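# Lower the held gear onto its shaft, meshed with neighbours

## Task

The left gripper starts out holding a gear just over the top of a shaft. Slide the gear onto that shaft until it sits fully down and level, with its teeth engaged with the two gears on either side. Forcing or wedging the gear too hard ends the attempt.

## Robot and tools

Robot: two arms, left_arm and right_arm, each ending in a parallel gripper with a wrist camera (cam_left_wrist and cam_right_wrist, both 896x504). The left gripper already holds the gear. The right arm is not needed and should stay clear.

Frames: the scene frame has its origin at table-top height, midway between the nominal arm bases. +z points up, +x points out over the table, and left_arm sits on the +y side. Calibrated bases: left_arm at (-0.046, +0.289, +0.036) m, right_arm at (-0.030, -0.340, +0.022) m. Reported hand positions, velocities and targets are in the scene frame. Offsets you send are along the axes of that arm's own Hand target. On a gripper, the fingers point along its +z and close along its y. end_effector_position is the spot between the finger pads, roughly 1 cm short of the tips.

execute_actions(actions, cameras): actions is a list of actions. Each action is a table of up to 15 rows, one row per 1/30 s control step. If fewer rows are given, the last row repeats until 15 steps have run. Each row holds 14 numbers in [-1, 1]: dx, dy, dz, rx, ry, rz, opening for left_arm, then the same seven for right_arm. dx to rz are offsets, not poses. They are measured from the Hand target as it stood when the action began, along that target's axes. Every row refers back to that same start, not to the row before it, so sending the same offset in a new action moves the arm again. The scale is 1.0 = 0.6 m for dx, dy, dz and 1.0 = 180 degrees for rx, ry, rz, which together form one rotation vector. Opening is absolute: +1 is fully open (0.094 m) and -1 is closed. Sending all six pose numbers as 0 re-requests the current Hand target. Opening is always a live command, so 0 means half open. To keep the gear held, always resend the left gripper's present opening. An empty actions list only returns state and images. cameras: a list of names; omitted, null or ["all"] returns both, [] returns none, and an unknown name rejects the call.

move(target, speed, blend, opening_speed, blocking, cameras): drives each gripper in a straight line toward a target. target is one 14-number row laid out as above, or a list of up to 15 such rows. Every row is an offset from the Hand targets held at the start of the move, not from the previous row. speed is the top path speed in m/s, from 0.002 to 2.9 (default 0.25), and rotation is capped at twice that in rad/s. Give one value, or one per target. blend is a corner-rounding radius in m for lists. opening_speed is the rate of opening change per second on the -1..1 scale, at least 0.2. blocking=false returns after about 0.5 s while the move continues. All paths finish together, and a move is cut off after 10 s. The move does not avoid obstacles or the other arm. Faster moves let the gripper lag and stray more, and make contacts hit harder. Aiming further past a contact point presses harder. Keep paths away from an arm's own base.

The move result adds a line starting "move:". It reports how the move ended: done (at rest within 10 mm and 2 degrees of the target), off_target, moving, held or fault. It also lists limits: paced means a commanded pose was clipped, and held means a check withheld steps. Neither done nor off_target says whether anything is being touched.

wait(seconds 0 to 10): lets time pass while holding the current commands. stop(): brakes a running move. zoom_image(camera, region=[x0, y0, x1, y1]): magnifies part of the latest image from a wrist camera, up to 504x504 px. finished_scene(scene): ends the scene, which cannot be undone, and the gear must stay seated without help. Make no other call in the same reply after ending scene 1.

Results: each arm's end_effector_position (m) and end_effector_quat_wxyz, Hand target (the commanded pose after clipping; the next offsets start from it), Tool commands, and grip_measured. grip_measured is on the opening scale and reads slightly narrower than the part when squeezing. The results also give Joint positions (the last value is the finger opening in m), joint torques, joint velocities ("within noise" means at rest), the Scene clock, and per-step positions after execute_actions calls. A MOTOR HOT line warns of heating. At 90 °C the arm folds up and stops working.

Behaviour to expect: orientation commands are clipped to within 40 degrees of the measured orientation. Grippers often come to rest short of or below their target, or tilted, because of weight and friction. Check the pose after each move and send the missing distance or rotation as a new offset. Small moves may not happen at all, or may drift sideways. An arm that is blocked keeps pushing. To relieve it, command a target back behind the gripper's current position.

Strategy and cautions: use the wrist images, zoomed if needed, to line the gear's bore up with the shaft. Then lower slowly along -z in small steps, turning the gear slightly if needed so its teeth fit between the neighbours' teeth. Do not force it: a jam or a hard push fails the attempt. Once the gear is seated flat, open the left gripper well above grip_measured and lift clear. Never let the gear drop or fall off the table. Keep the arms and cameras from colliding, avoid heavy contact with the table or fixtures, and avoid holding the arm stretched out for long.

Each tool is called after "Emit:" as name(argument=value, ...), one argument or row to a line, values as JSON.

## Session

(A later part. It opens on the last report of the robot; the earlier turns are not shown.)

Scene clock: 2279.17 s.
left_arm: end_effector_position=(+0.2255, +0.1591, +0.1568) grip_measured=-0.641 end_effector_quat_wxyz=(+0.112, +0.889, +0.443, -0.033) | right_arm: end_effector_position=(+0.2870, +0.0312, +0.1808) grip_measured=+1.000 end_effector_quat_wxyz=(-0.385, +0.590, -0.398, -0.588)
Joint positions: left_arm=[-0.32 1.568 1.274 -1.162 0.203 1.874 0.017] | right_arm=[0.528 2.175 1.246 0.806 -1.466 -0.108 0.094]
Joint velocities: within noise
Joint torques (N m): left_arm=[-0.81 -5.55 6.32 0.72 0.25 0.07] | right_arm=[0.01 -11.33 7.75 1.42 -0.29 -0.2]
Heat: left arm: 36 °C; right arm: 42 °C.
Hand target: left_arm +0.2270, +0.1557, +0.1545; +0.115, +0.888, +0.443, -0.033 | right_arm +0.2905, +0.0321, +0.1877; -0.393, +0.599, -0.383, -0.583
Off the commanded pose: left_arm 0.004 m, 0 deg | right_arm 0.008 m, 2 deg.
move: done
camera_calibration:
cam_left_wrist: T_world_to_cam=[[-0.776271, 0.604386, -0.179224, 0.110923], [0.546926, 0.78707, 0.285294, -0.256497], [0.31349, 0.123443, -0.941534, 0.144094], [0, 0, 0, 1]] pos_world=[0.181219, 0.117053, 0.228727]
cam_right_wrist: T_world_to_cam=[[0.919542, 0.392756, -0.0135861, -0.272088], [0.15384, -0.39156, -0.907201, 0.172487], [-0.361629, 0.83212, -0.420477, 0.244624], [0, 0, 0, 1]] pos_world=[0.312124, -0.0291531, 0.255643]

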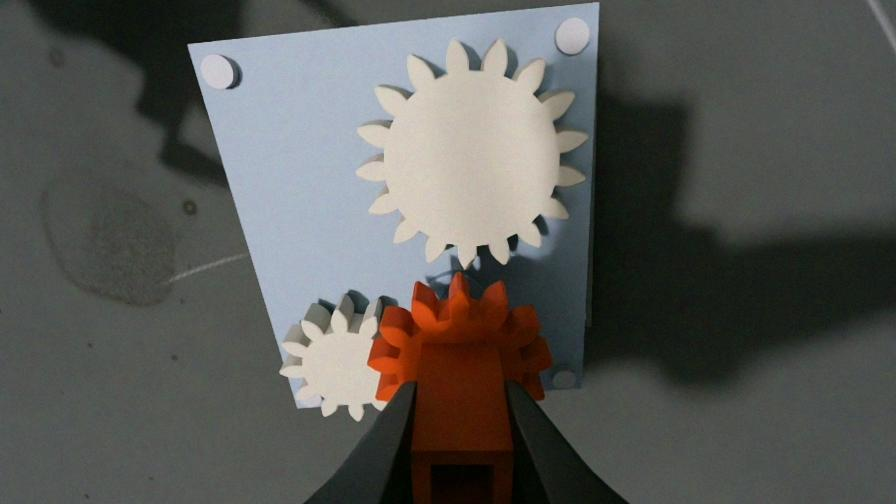

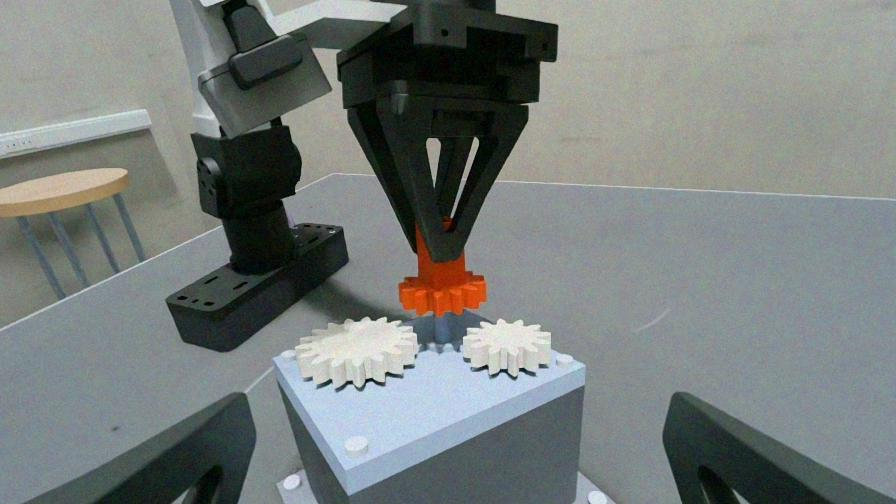

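Emit:
move(
  target=[0,0,0.0035,0,0,0,-1,0,0,0,0,0,0,1],
  speed=0.02,
)

Emit:
zoom_image(
  camera="cam_right_wrist",
  region=[390, 260, 500, 370],
)

Emit:
zoom_image(
  camera="cam_left_wrist",
  region=[400, 220, 520, 320],
)

Scene clock: 2291.07 s.
left_arm: end_effector_position=(+0.2259, +0.1590, +0.1554) grip_measured=-0.641 end_effector_quat_wxyz=(+0.113, +0.888, +0.444, -0.032) | right_arm: end_effector_position=(+0.2870, +0.0312, +0.1808) grip_measured=+1.000 end_effector_quat_wxyz=(-0.385, +0.590, -0.398, -0.588)
Joint positions: left_arm=[-0.32 1.568 1.268 -1.154 0.203 1.872 0.017] | right_arm=[0.528 2.175 1.246 0.806 -1.466 -0.108 0.094]
Joint velocities: within noise
Joint torques (N m): left_arm=[-1.03 -5.46 6.19 0.72 0.23 0.11] | right_arm=[-0.02 -11.28 7.71 1.41 -0.3 -0.18]
Heat: left arm: 36 °C; right arm: 42 °C.
Hand target: left_arm +0.2271, +0.1552, +0.1525; +0.115, +0.888, +0.443, -0.033 | right_arm +0.2905, +0.0321, +0.1877; -0.393, +0.599, -0.383, -0.583
Off the commanded pose: left_arm 0.005 m, 0 deg | right_arm 0.008 m, 2 deg.
move: done
camera_calibration:
cam_left_wrist: T_world_to_cam=[[-0.77684, 0.603094, -0.181099, 0.111724], [0.545259, 0.788109, 0.285616, -0.25613], [0.314979, 0.123132, -0.941077, 0.142326], [0, 0, 0, 1]] pos_world=[0.18162, 0.116954, 0.227328]
cam_right_wrist: T_world_to_cam=[[0.919542, 0.392756, -0.0135861, -0.272088], [0.15384, -0.39156, -0.907201, 0.172487], [-0.361629, 0.83212, -0.420477, 0.244624], [0, 0, 0, 1]] pos_world=[0.312124, -0.0291531, 0.255643]

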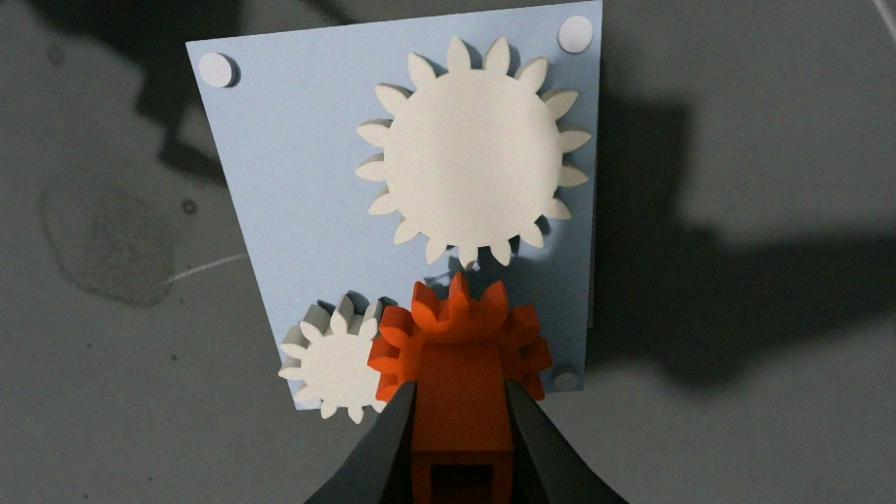

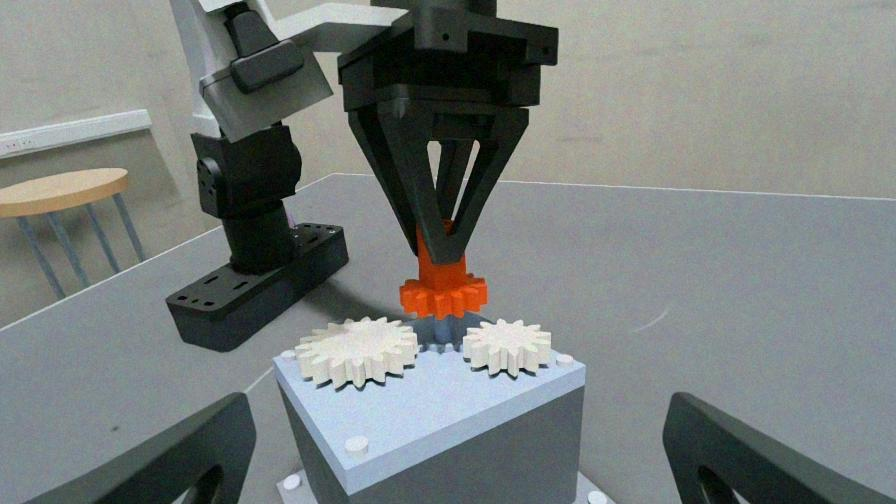

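Scaled by 4.582 from the camera's 896x504 image, which has a finer 1280x720 frame.

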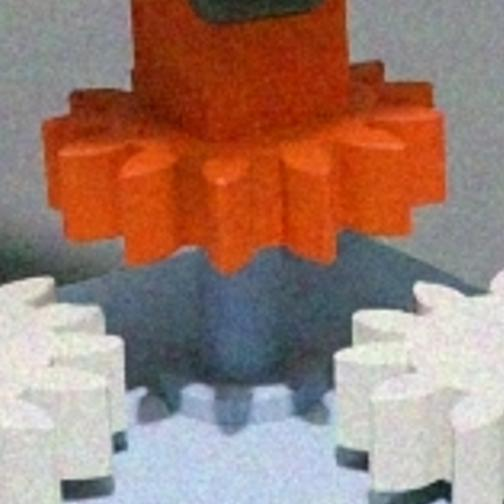

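Scaled by 4.200 from the camera's 896x504 image, which has a finer 1280x720 frame.

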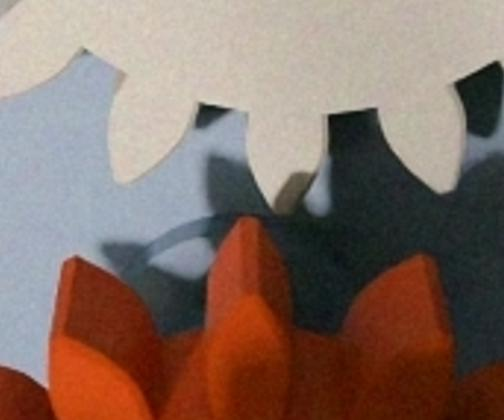

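Emit:
move(
  target=[-0.0003,-0.0009,0.005,0.00103,-0.00034,-0.00023,-1,0,0,0,0,0,0,1],
  speed=0.02,
)

Emit:
zoom_image(
  camera="cam_right_wrist",
  region=[390, 260, 500, 370],
)

Emit:
zoom_image(
  camera="cam_left_wrist",
  region=[400, 220, 520, 320],
)

Scene clock: 2303.63 s.
left_arm: end_effector_position=(+0.2256, +0.1579, +0.1540) grip_measured=-0.641 end_effector_quat_wxyz=(+0.113, +0.889, +0.443, -0.032) | right_arm: end_effector_position=(+0.2870, +0.0312, +0.1808) grip_measured=+1.000 end_effector_quat_wxyz=(-0.385, +0.590, -0.398, -0.588)
Joint positions: left_arm=[-0.324 1.568 1.262 -1.147 0.203 1.871 0.017] | right_arm=[0.528 2.175 1.246 0.806 -1.466 -0.108 0.094]
Joint velocities: within noise
Joint torques (N m): left_arm=[-0.81 -5.15 6.05 0.78 0.25 0.09] | right_arm=[-0.01 -11.32 7.77 1.42 -0.28 -0.22]
Heat: left arm: 36 °C; right arm: 43 °C.
Hand target: left_arm +0.2267, +0.1547, +0.1495; +0.114, +0.888, +0.443, -0.034 | right_arm +0.2905, +0.0321, +0.1877; -0.393, +0.599, -0.383, -0.583
Off the commanded pose: left_arm 0.006 m, 0 deg | right_arm 0.008 m, 2 deg.
move: done
camera_calibration:
cam_left_wrist: T_world_to_cam=[[-0.775532, 0.604544, -0.181868, 0.111454], [0.546647, 0.787167, 0.285561, -0.254799], [0.315795, 0.122044, -0.940946, 0.141239], [0, 0, 0, 1]] pos_world=[0.181119, 0.115953, 0.225928]
cam_right_wrist: T_world_to_cam=[[0.919542, 0.392756, -0.0135861, -0.272088], [0.15384, -0.39156, -0.907201, 0.172487], [-0.361629, 0.83212, -0.420477, 0.244624], [0, 0, 0, 1]] pos_world=[0.312124, -0.0291531, 0.255643]

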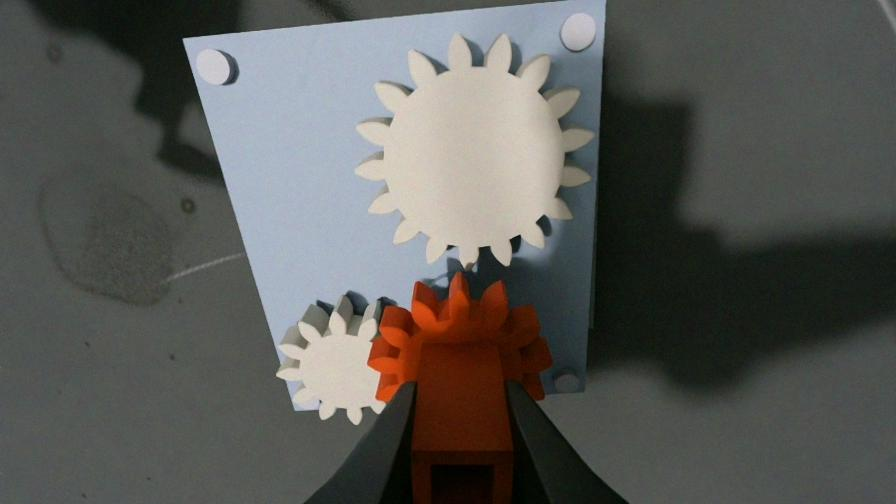

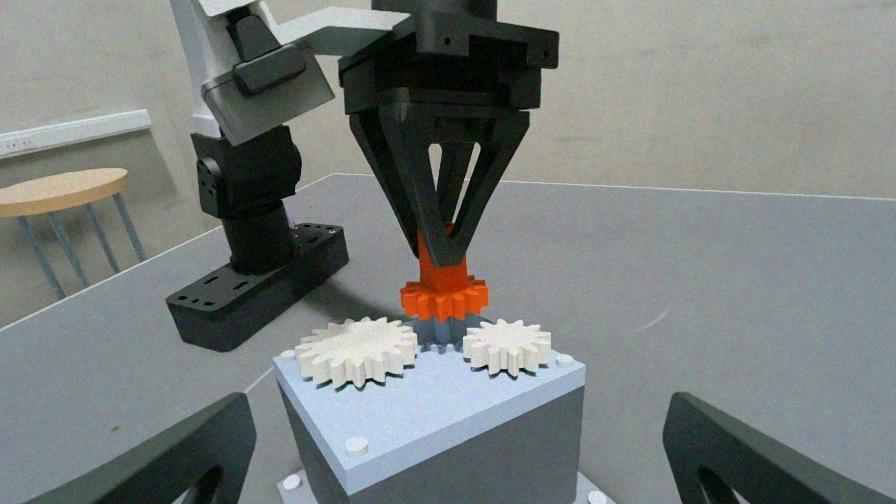

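Scaled by 4.582 from the camera's 896x504 image, which has a finer 1280x720 frame.

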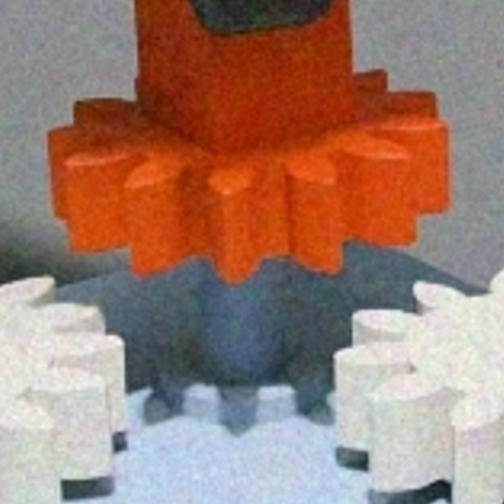

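Scaled by 4.200 from the camera's 896x504 image, which has a finer 1280x720 frame.

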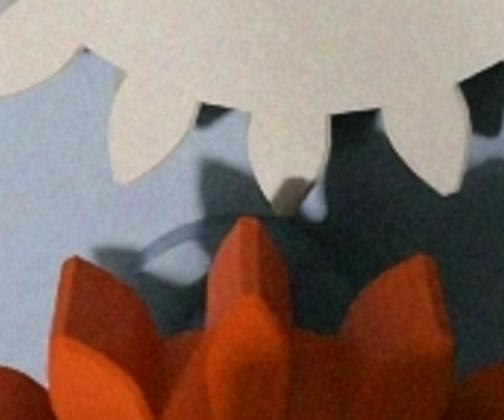

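Emit:
move(
  target=[
    [0.0075,-0.002,-0.045,0,0,0,-1,0,0,0,0,0,0,1],
    [-0.0012,-0.0008,-0.045,0,0,0,-1,0,0,0,0,0,0,1],
    [-0.0012,-0.0008,-0.004,0,0,0,-1,0,0,0,0,0,0,1],
  ],
  speed=0.04,
)

Emit:
zoom_image(
  camera="cam_right_wrist",
  region=[390, 260, 500, 370],
)

Emit:
zoom_image(
  camera="cam_left_wrist",
  region=[400, 220, 520, 320],
)

Scene clock: 2350.67 s.
left_arm: end_effector_position=(+0.2244, +0.1582, +0.1544) grip_measured=-0.641 end_effector_quat_wxyz=(+0.111, +0.889, +0.443, -0.034) | right_arm: end_effector_position=(+0.2870, +0.0312, +0.1808) grip_measured=+1.000 end_effector_quat_wxyz=(-0.385, +0.590, -0.398, -0.588)
Joint positions: left_arm=[-0.324 1.568 1.265 -1.155 0.203 1.87 0.017] | right_arm=[0.528 2.175 1.246 0.806 -1.466 -0.108 0.094]
Joint velocities: within noise
Joint torques (N m): left_arm=[-0.9 -5.5 6.24 0.73 0.22 0.08] | right_arm=[-0.1 -11.37 7.75 1.43 -0.28 -0.21]
Heat: left arm: 36 °C; right arm: 43 °C.
Hand target: left_arm +0.2257, +0.1549, +0.1519; +0.114, +0.888, +0.443, -0.034 | right_arm +0.2905, +0.0321, +0.1877; -0.393, +0.599, -0.383, -0.583
Off the commanded pose: left_arm 0.004 m, 0 deg | right_arm 0.008 m, 2 deg.
move: done
camera_calibration:
cam_left_wrist: T_world_to_cam=[[-0.776439, 0.604881, -0.176806, 0.10978], [0.548116, 0.786642, 0.284187, -0.254553], [0.310982, 0.123744, -0.942326, 0.142917], [0, 0, 0, 1]] pos_world=[0.180318, 0.116153, 0.226425]
cam_right_wrist: T_world_to_cam=[[0.919542, 0.392756, -0.0135861, -0.272088], [0.15384, -0.39156, -0.907201, 0.172487], [-0.361629, 0.83212, -0.420477, 0.244624], [0, 0, 0, 1]] pos_world=[0.312124, -0.0291531, 0.255643]

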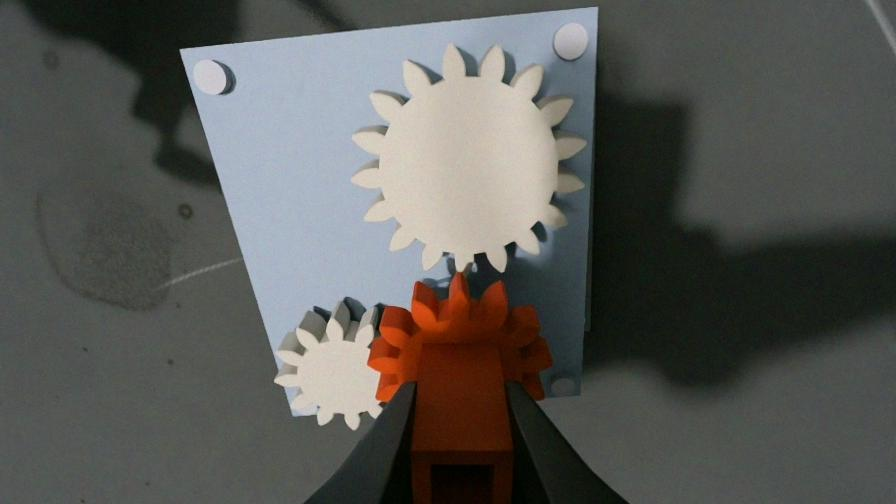

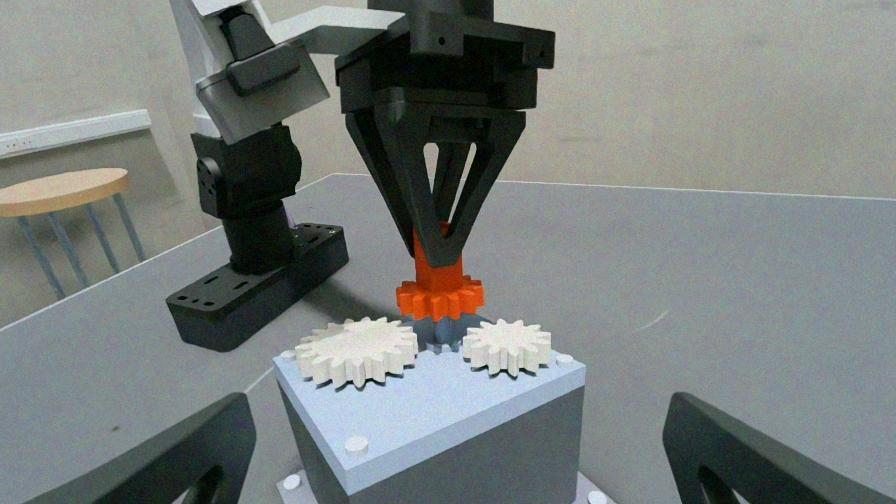

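Scaled by 4.582 from the camera's 896x504 image, which has a finer 1280x720 frame.

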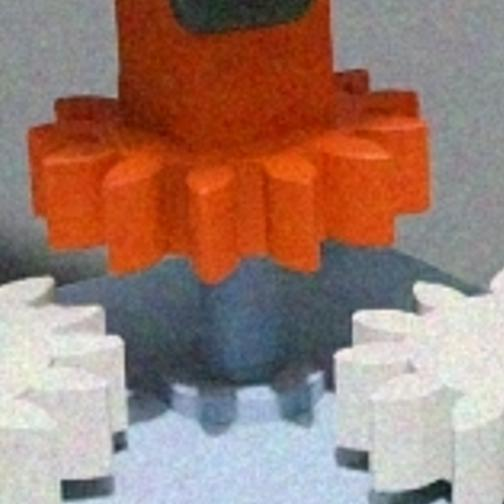

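Scaled by 4.200 from the camera's 896x504 image, which has a finer 1280x720 frame.

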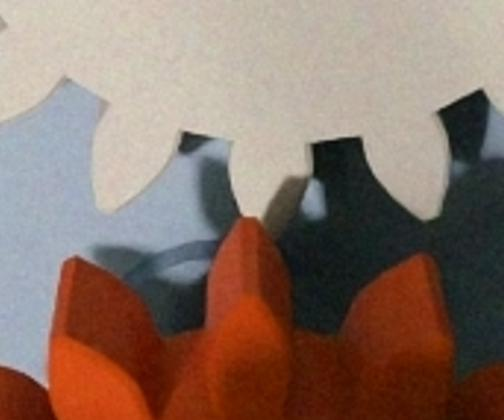

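Emit:
move(
  target=[0.0025,-0.0008,-0.0006,0.00105,0.0029,0.0004,-1,0,0,0,0,0,0,1],
  speed=0.02,
)

Emit:
zoom_image(
  camera="cam_right_wrist",
  region=[390, 260, 500, 370],
)

Emit:
zoom_image(
  camera="cam_left_wrist",
  region=[400, 220, 520, 320],
)

Scene clock: 2367.50 s.
left_arm: end_effector_position=(+0.2247, +0.1583, +0.1544) grip_measured=-0.641 end_effector_quat_wxyz=(+0.111, +0.889, +0.444, -0.033) | right_arm: end_effector_position=(+0.2870, +0.0312, +0.1807) grip_measured=+1.000 end_effector_quat_wxyz=(-0.385, +0.590, -0.399, -0.588)
Joint positions: left_arm=[-0.324 1.568 1.265 -1.153 0.202 1.87 0.017] | right_arm=[0.528 2.175 1.246 0.806 -1.466 -0.108 0.094]
Joint velocities: within noise
Joint torques (N m): left_arm=[-0.92 -5.55 6.31 0.7 0.18 0.11] | right_arm=[0.01 -11.34 7.77 1.42 -0.29 -0.2]
Heat: left arm: 37 °C; right arm: 43 °C.
Hand target: left_arm +0.2263, +0.1564, +0.1519; +0.111, +0.889, +0.443, -0.031 | right_arm +0.2905, +0.0321, +0.1877; -0.393, +0.599, -0.383, -0.583
Off the commanded pose: left_arm 0.004 m, 0 deg | right_arm 0.008 m, 2 deg.
move: done
camera_calibration:
cam_left_wrist: T_world_to_cam=[[-0.776501, 0.604622, -0.177423, 0.110099], [0.547233, 0.786668, 0.285813, -0.254847], [0.312382, 0.124842, -0.941718, 0.142243], [0, 0, 0, 1]] pos_world=[0.180518, 0.116154, 0.226326]
cam_right_wrist: T_world_to_cam=[[0.91955, 0.392725, -0.0139629, -0.272087], [0.153523, -0.391723, -0.907185, 0.172562], [-0.361744, 0.832058, -0.420501, 0.2447], [0, 0, 0, 1]] pos_world=[0.312224, -0.029153, 0.255643]

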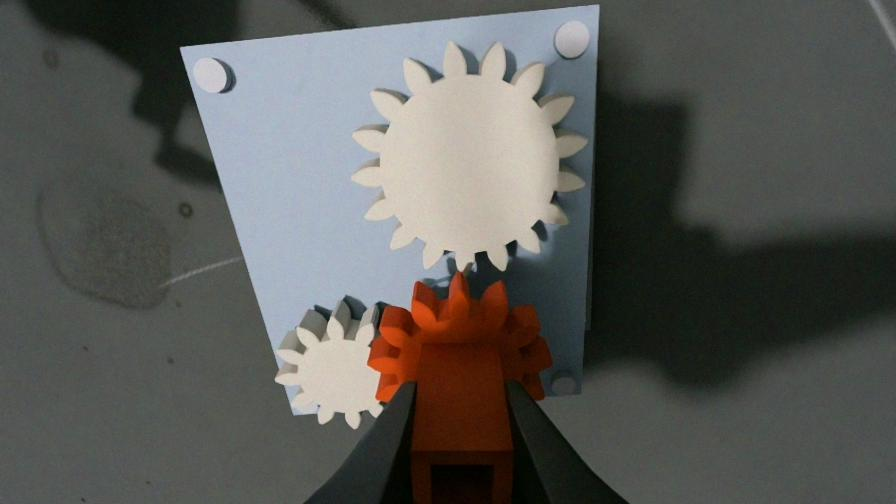

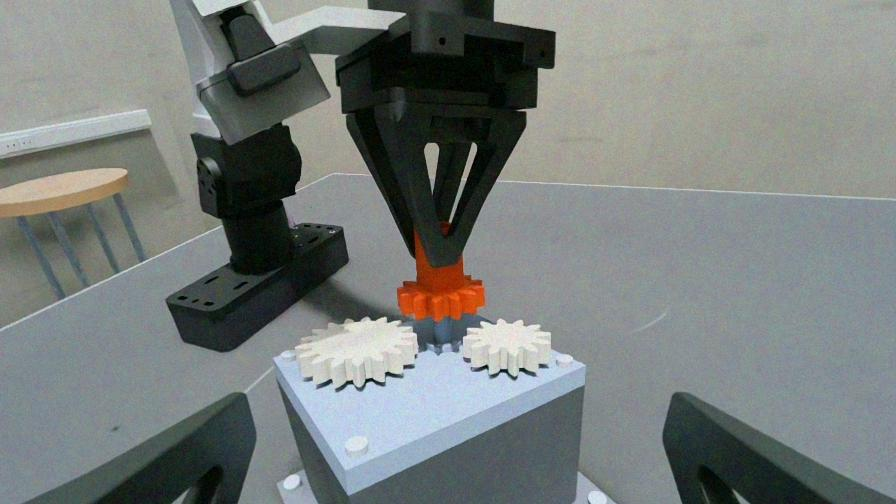

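Scaled by 4.582 from the camera's 896x504 image, which has a finer 1280x720 frame.

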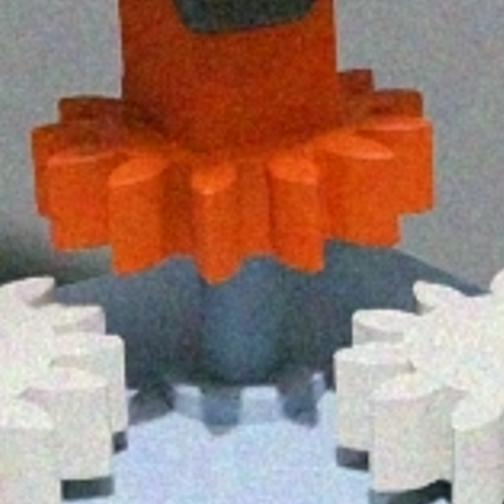

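Scaled by 4.200 from the camera's 896x504 image, which has a finer 1280x720 frame.

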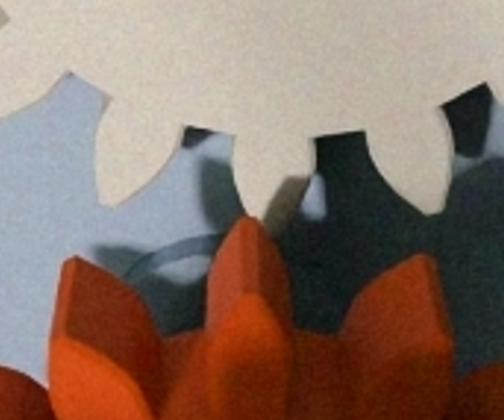

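Emit:
move(
  target=[0.0025,-0.0008,-0.0006,0.00105,0.0029,0.0004,-1,0,0,0,0,0,0,1],
  speed=0.02,
)

Emit:
zoom_image(
  camera="cam_right_wrist",
  region=[390, 260, 500, 370],
)

Emit:
zoom_image(
  camera="cam_left_wrist",
  region=[400, 220, 520, 320],
)

Scene clock: 2375.27 s.
left_arm: end_effector_position=(+0.2253, +0.1599, +0.1541) grip_measured=-0.641 end_effector_quat_wxyz=(+0.108, +0.889, +0.444, -0.029) | right_arm: end_effector_position=(+0.2870, +0.0312, +0.1807) grip_measured=+1.000 end_effector_quat_wxyz=(-0.385, +0.590, -0.399, -0.588)
Joint positions: left_arm=[-0.324 1.568 1.265 -1.153 0.192 1.87 0.017] | right_arm=[0.528 2.175 1.246 0.806 -1.466 -0.108 0.094]
Joint velocities: within noise
Joint torques (N m): left_arm=[-0.91 -5.55 6.53 0.66 0.17 0.12] | right_arm=[-0.06 -11.33 7.6 1.4 -0.28 -0.21]
Heat: left arm: 37 °C; right arm: 43 °C.
Hand target: left_arm +0.2268, +0.1579, +0.1519; +0.107, +0.890, +0.443, -0.027 | right_arm +0.2905, +0.0321, +0.1877; -0.393, +0.599, -0.383, -0.583
Off the commanded pose: left_arm 0.003 m, 0 deg | right_arm 0.008 m, 2 deg.
move: done
camera_calibration:
cam_left_wrist: T_world_to_cam=[[-0.776583, 0.605421, -0.174314, 0.108942], [0.545555, 0.784603, 0.294564, -0.256976], [0.315102, 0.133656, -0.939599, 0.139249], [0, 0, 0, 1]] pos_world=[0.180919, 0.117057, 0.225524]
cam_right_wrist: T_world_to_cam=[[0.91955, 0.392725, -0.0139629, -0.272087], [0.153523, -0.391723, -0.907185, 0.172562], [-0.361744, 0.832058, -0.420501, 0.2447], [0, 0, 0, 1]] pos_world=[0.312224, -0.029153, 0.255643]

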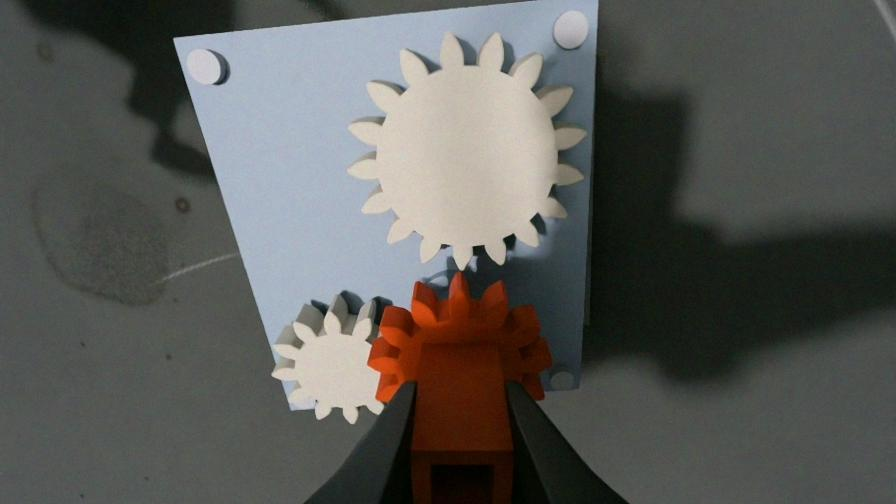

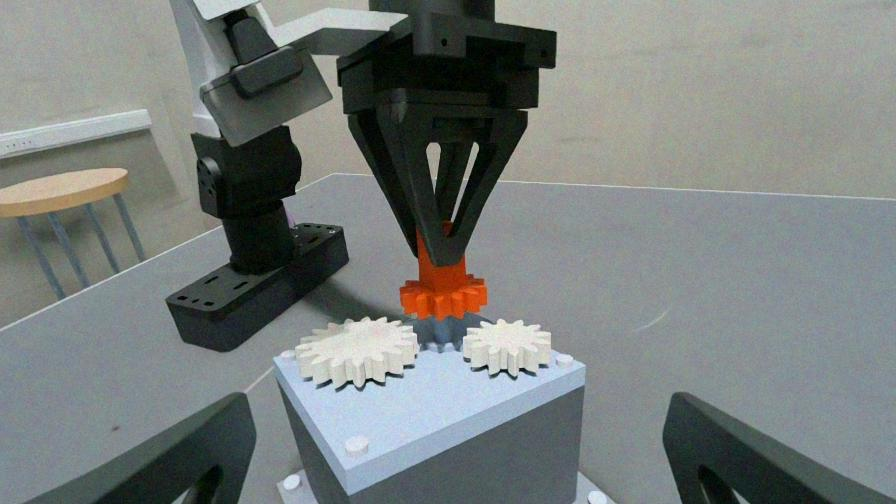

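Scaled by 4.582 from the camera's 896x504 image, which has a finer 1280x720 frame.

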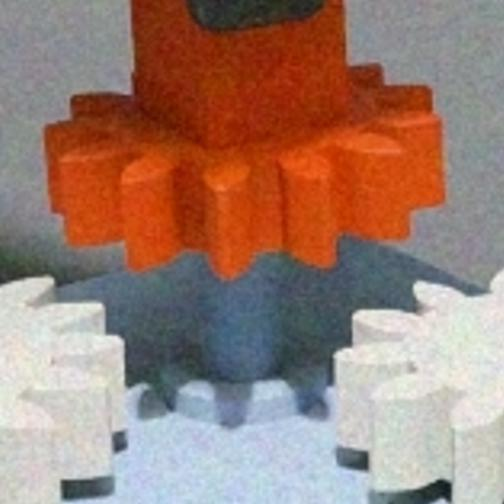

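Scaled by 4.200 from the camera's 896x504 image, which has a finer 1280x720 frame.

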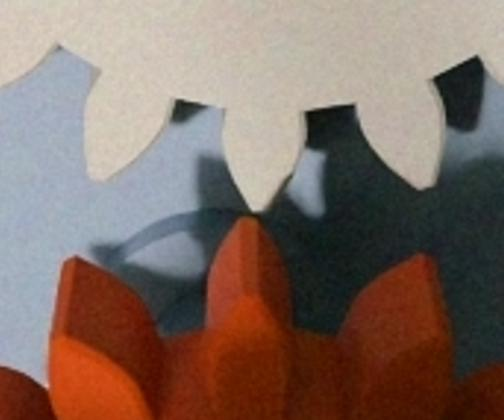

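Emit:
move(
  target=[-0.0057,0.0019,0.0013,-0.0024,-0.0067,-0.0008,-1,0,0,0,0,0,0,1],
  speed=0.02,
)

Emit:
zoom_image(
  camera="cam_right_wrist",
  region=[390, 260, 500, 370],
)

Emit:
zoom_image(
  camera="cam_left_wrist",
  region=[400, 220, 520, 320],
)

Scene clock: 2388.63 s.
left_arm: end_effector_position=(+0.2252, +0.1596, +0.1541) grip_measured=-0.641 end_effector_quat_wxyz=(+0.108, +0.889, +0.444, -0.030) | right_arm: end_effector_position=(+0.2870, +0.0312, +0.1807) grip_measured=+1.000 end_effector_quat_wxyz=(-0.385, +0.590, -0.399, -0.588)
Joint positions: left_arm=[-0.324 1.568 1.265 -1.153 0.194 1.87 0.017] | right_arm=[0.528 2.175 1.246 0.806 -1.466 -0.108 0.094]
Joint velocities: within noise
Joint torques (N m): left_arm=[-0.85 -5.44 6.22 0.73 0.36 0.1] | right_arm=[-0.06 -11.32 7.8 1.44 -0.31 -0.24]
Heat: left arm: 37 °C; right arm: 44 °C.
Hand target: left_arm +0.2256, +0.1544, +0.1519; +0.115, +0.888, +0.443, -0.035 | right_arm +0.2905, +0.0321, +0.1877; -0.393, +0.599, -0.383, -0.583
Off the commanded pose: left_arm 0.006 m, 1 deg | right_arm 0.008 m, 2 deg.
move: done
camera_calibration:
cam_left_wrist: T_world_to_cam=[[-0.776615, 0.605225, -0.174851, 0.109153], [0.545751, 0.784993, 0.293159, -0.256557], [0.314684, 0.132247, -0.939939, 0.139718], [0, 0, 0, 1]] pos_world=[0.180819, 0.116856, 0.225624]
cam_right_wrist: T_world_to_cam=[[0.91955, 0.392725, -0.0139629, -0.272087], [0.153523, -0.391723, -0.907185, 0.172562], [-0.361744, 0.832058, -0.420501, 0.2447], [0, 0, 0, 1]] pos_world=[0.312224, -0.029153, 0.255643]

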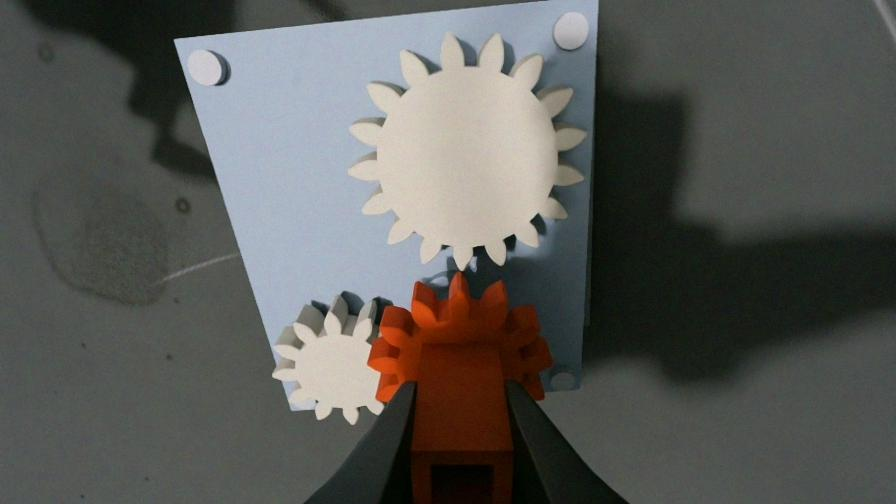

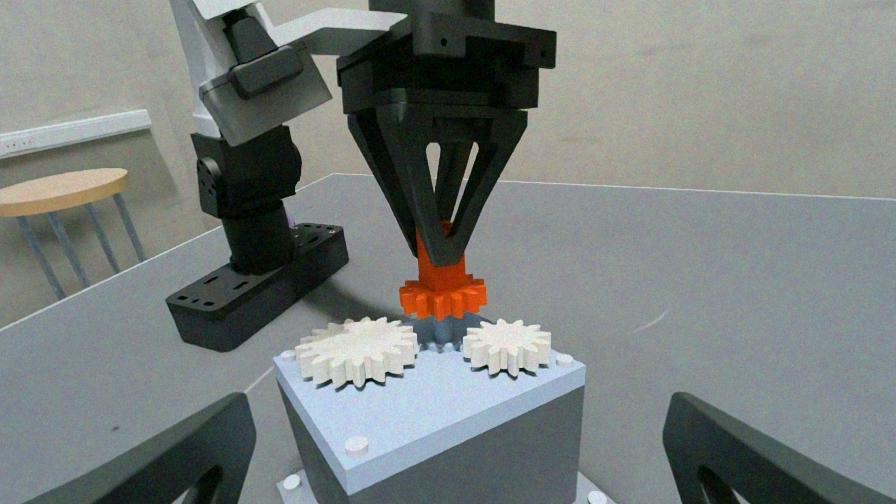

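Scaled by 4.582 from the camera's 896x504 image, which has a finer 1280x720 frame.

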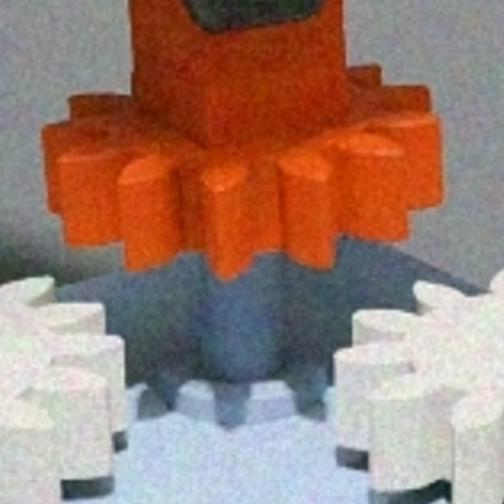

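Scaled by 4.200 from the camera's 896x504 image, which has a finer 1280x720 frame.

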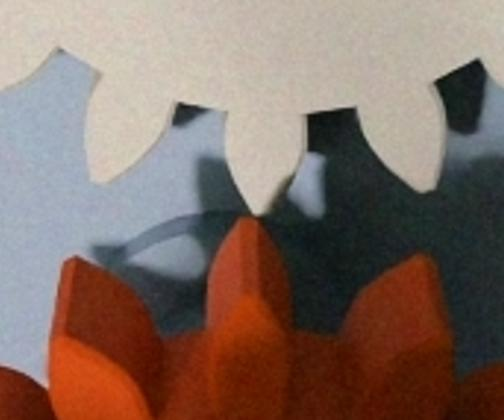

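Emit:
move(
  target=[
    [-0.0013,0.0004,0.0003,-0.0005,-0.0015,-0.0002,-1,0,0,0,0,0,0,1],
    [-0.0013,0.0004,0.0045,-0.0005,-0.0015,-0.0002,-1,0,0,0,0,0,0,1],
  ],
  speed=0.02,
)

Emit:
zoom_image(
  camera="cam_right_wrist",
  region=[390, 260, 500, 370],
)

Emit:
zoom_image(
  camera="cam_left_wrist",
  region=[400, 220, 520, 320],
)

Scene clock: 2399.93 s.
left_arm: end_effector_position=(+0.2249, +0.1575, +0.1539) grip_measured=-0.641 end_effector_quat_wxyz=(+0.113, +0.888, +0.444, -0.034) | right_arm: end_effector_position=(+0.2870, +0.0312, +0.1807) grip_measured=+1.000 end_effector_quat_wxyz=(-0.385, +0.590, -0.399, -0.588)
Joint positions: left_arm=[-0.324 1.568 1.262 -1.148 0.206 1.868 0.017] | right_arm=[0.528 2.175 1.246 0.806 -1.466 -0.108 0.094]
Joint velocities: within noise
Joint torques (N m): left_arm=[-0.99 -5.33 5.72 0.77 0.28 0.09] | right_arm=[0.01 -11.34 7.72 1.42 -0.31 -0.18]
Heat: left arm: 37 °C; right arm: 44 °C.
Hand target: left_arm +0.2255, +0.1531, +0.1494; +0.117, +0.888, +0.443, -0.037 | right_arm +0.2905, +0.0321, +0.1877; -0.393, +0.599, -0.383, -0.583
Off the commanded pose: left_arm 0.006 m, 1 deg | right_arm 0.008 m, 2 deg.
move: done
camera_calibration:
cam_left_wrist: T_world_to_cam=[[-0.777059, 0.602983, -0.180532, 0.111557], [0.546326, 0.788565, 0.282299, -0.253765], [0.312583, 0.120733, -0.942187, 0.142382], [0, 0, 0, 1]] pos_world=[0.180819, 0.115653, 0.225927]
cam_right_wrist: T_world_to_cam=[[0.91955, 0.392725, -0.0139629, -0.272087], [0.153523, -0.391723, -0.907185, 0.172562], [-0.361744, 0.832058, -0.420501, 0.2447], [0, 0, 0, 1]] pos_world=[0.312224, -0.029153, 0.255643]

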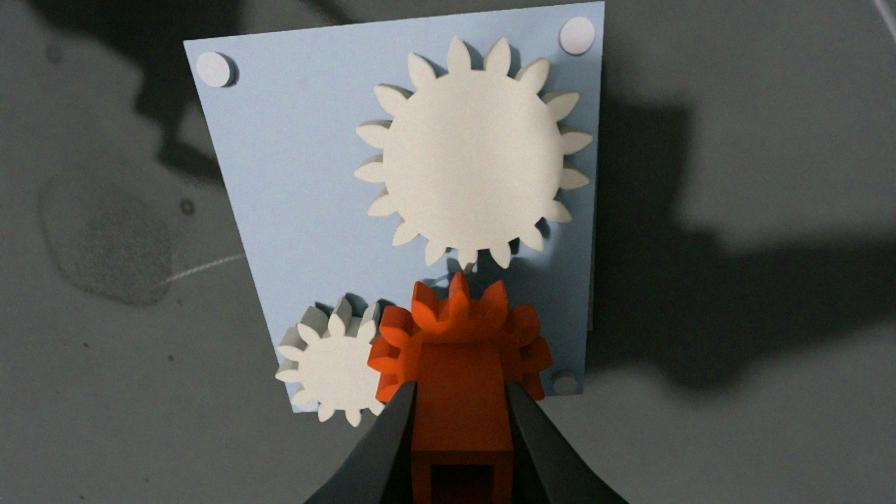

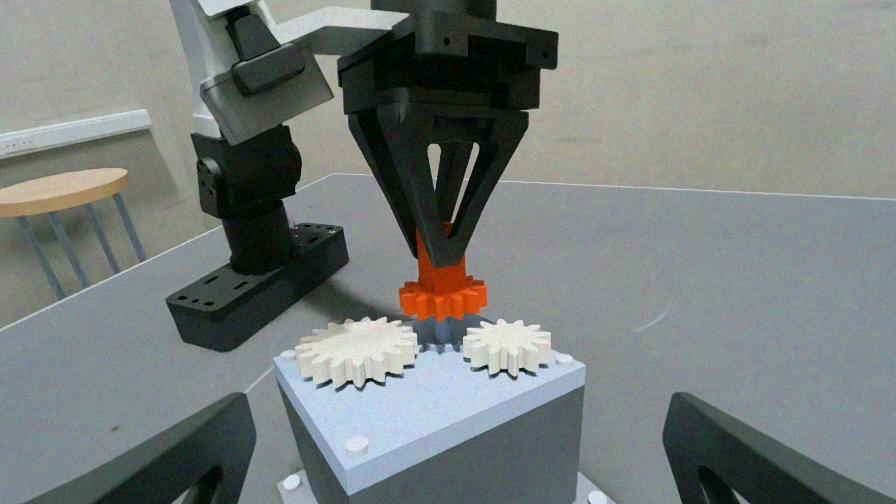

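Scaled by 4.582 from the camera's 896x504 image, which has a finer 1280x720 frame.

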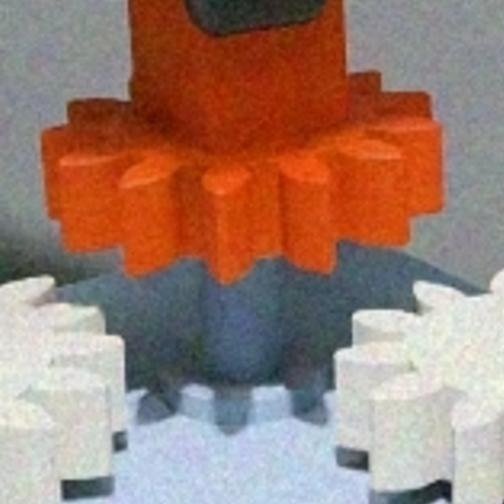

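Scaled by 4.200 from the camera's 896x504 image, which has a finer 1280x720 frame.

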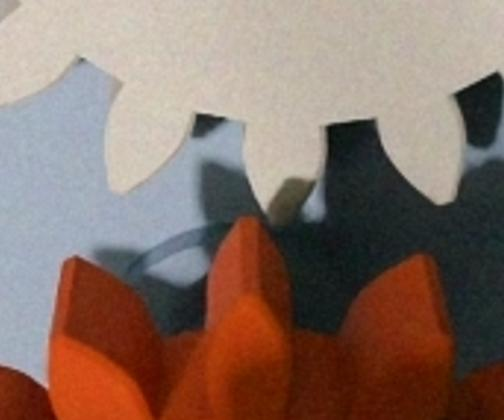

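Emit:
move(
  target=[
    [0.0057,-0.0019,0.0,0.0024,0.0067,0.0008,-1,0,0,0,0,0,0,1],
    [-0.0013,0.0004,0.0015,-0.0005,-0.0015,-0.0002,-1,0,0,0,0,0,0,1],
    [0.005,-0.0038,0.0,0.0046,0.006,0.0003,-1,0,0,0,0,0,0,1],
    [-0.002,-0.0015,0.0015,0.0017,-0.0022,-0.0007,-1,0,0,0,0,0,0,1],
  ],
  speed=0.01,
)

Emit:
zoom_image(
  camera="cam_right_wrist",
  region=[390, 260, 500, 370],
)

Emit:
zoom_image(
  camera="cam_left_wrist",
  region=[400, 220, 520, 320],
)

Scene clock: 2431.47 s.
left_arm: end_effector_position=(+0.2250, +0.1574, +0.1538) grip_measured=-0.641 end_effector_quat_wxyz=(+0.113, +0.888, +0.444, -0.033) | right_arm: end_effector_position=(+0.2870, +0.0312, +0.1807) grip_measured=+1.000 end_effector_quat_wxyz=(-0.385, +0.590, -0.398, -0.588)
Joint positions: left_arm=[-0.326 1.568 1.262 -1.148 0.205 1.867 0.017] | right_arm=[0.528 2.175 1.246 0.806 -1.466 -0.108 0.094]
Joint velocities: within noise
Joint torques (N m): left_arm=[-1.01 -5.09 5.67 0.76 0.39 0.1] | right_arm=[-0.03 -11.37 7.72 1.41 -0.31 -0.2]
Heat: left arm: 35 °C; right arm: 44 °C.
Hand target: left_arm +0.2241, +0.1524, +0.1486; +0.116, +0.888, +0.444, -0.041 | right_arm +0.2905, +0.0321, +0.1877; -0.393, +0.600, -0.383, -0.583
Off the commanded pose: left_arm 0.007 m, 1 deg | right_arm 0.008 m, 2 deg.
move: done
camera_calibration:
cam_left_wrist: T_world_to_cam=[[-0.77726, 0.602805, -0.180261, 0.111655], [0.545758, 0.788502, 0.28357, -0.253757], [0.313073, 0.122029, -0.941857, 0.141999], [0, 0, 0, 1]] pos_world=[0.180819, 0.115453, 0.225827]
cam_right_wrist: T_world_to_cam=[[0.919575, 0.392681, -0.013547, -0.272111], [0.153846, -0.391572, -0.907195, 0.172483], [-0.361542, 0.83215, -0.420493, 0.244602], [0, 0, 0, 1]] pos_world=[0.312124, -0.0291531, 0.255642]

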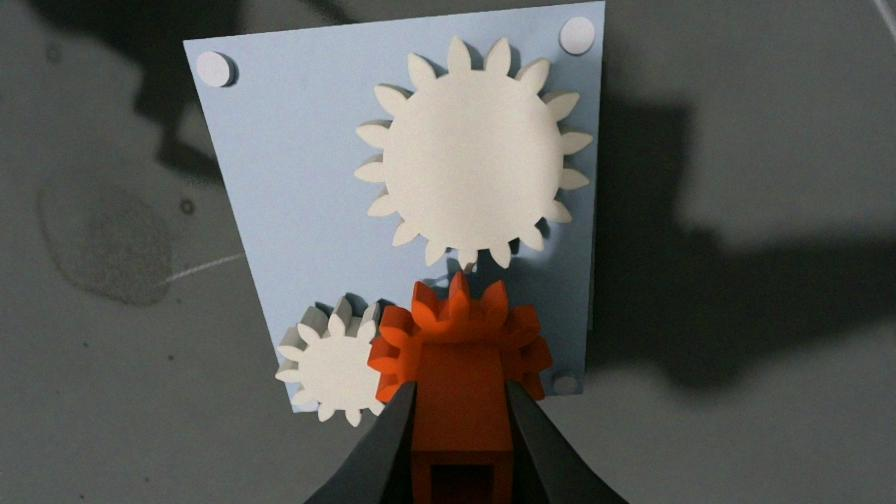

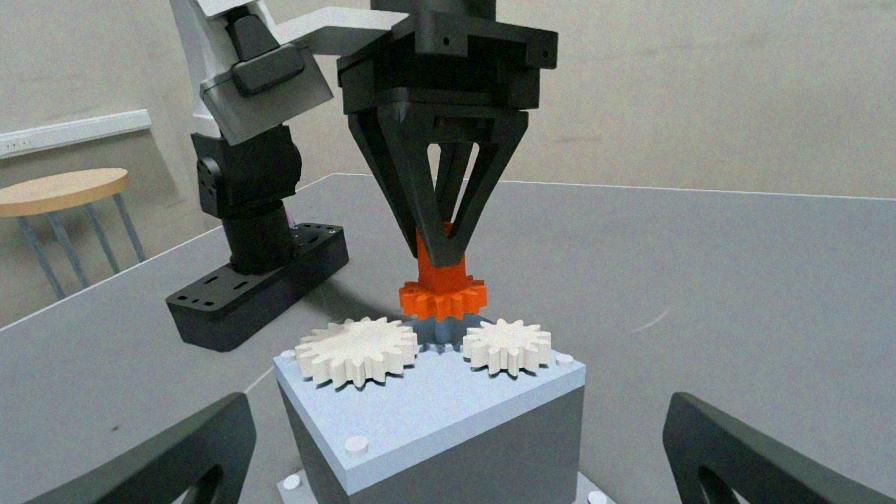

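Scaled by 4.582 from the camera's 896x504 image, which has a finer 1280x720 frame.

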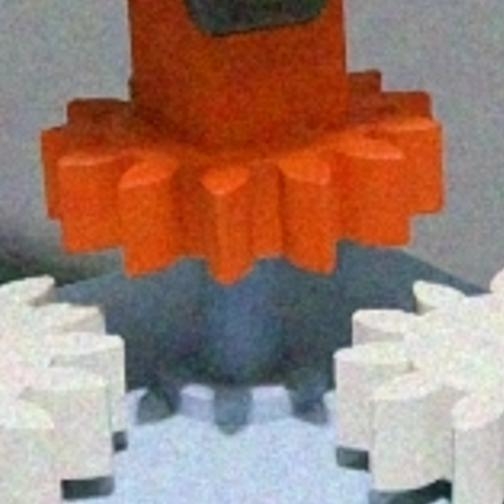

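Scaled by 4.200 from the camera's 896x504 image, which has a finer 1280x720 frame.

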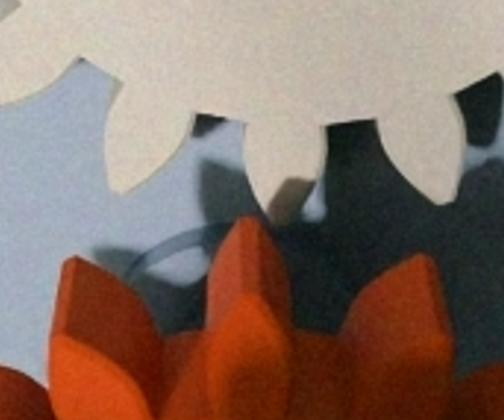

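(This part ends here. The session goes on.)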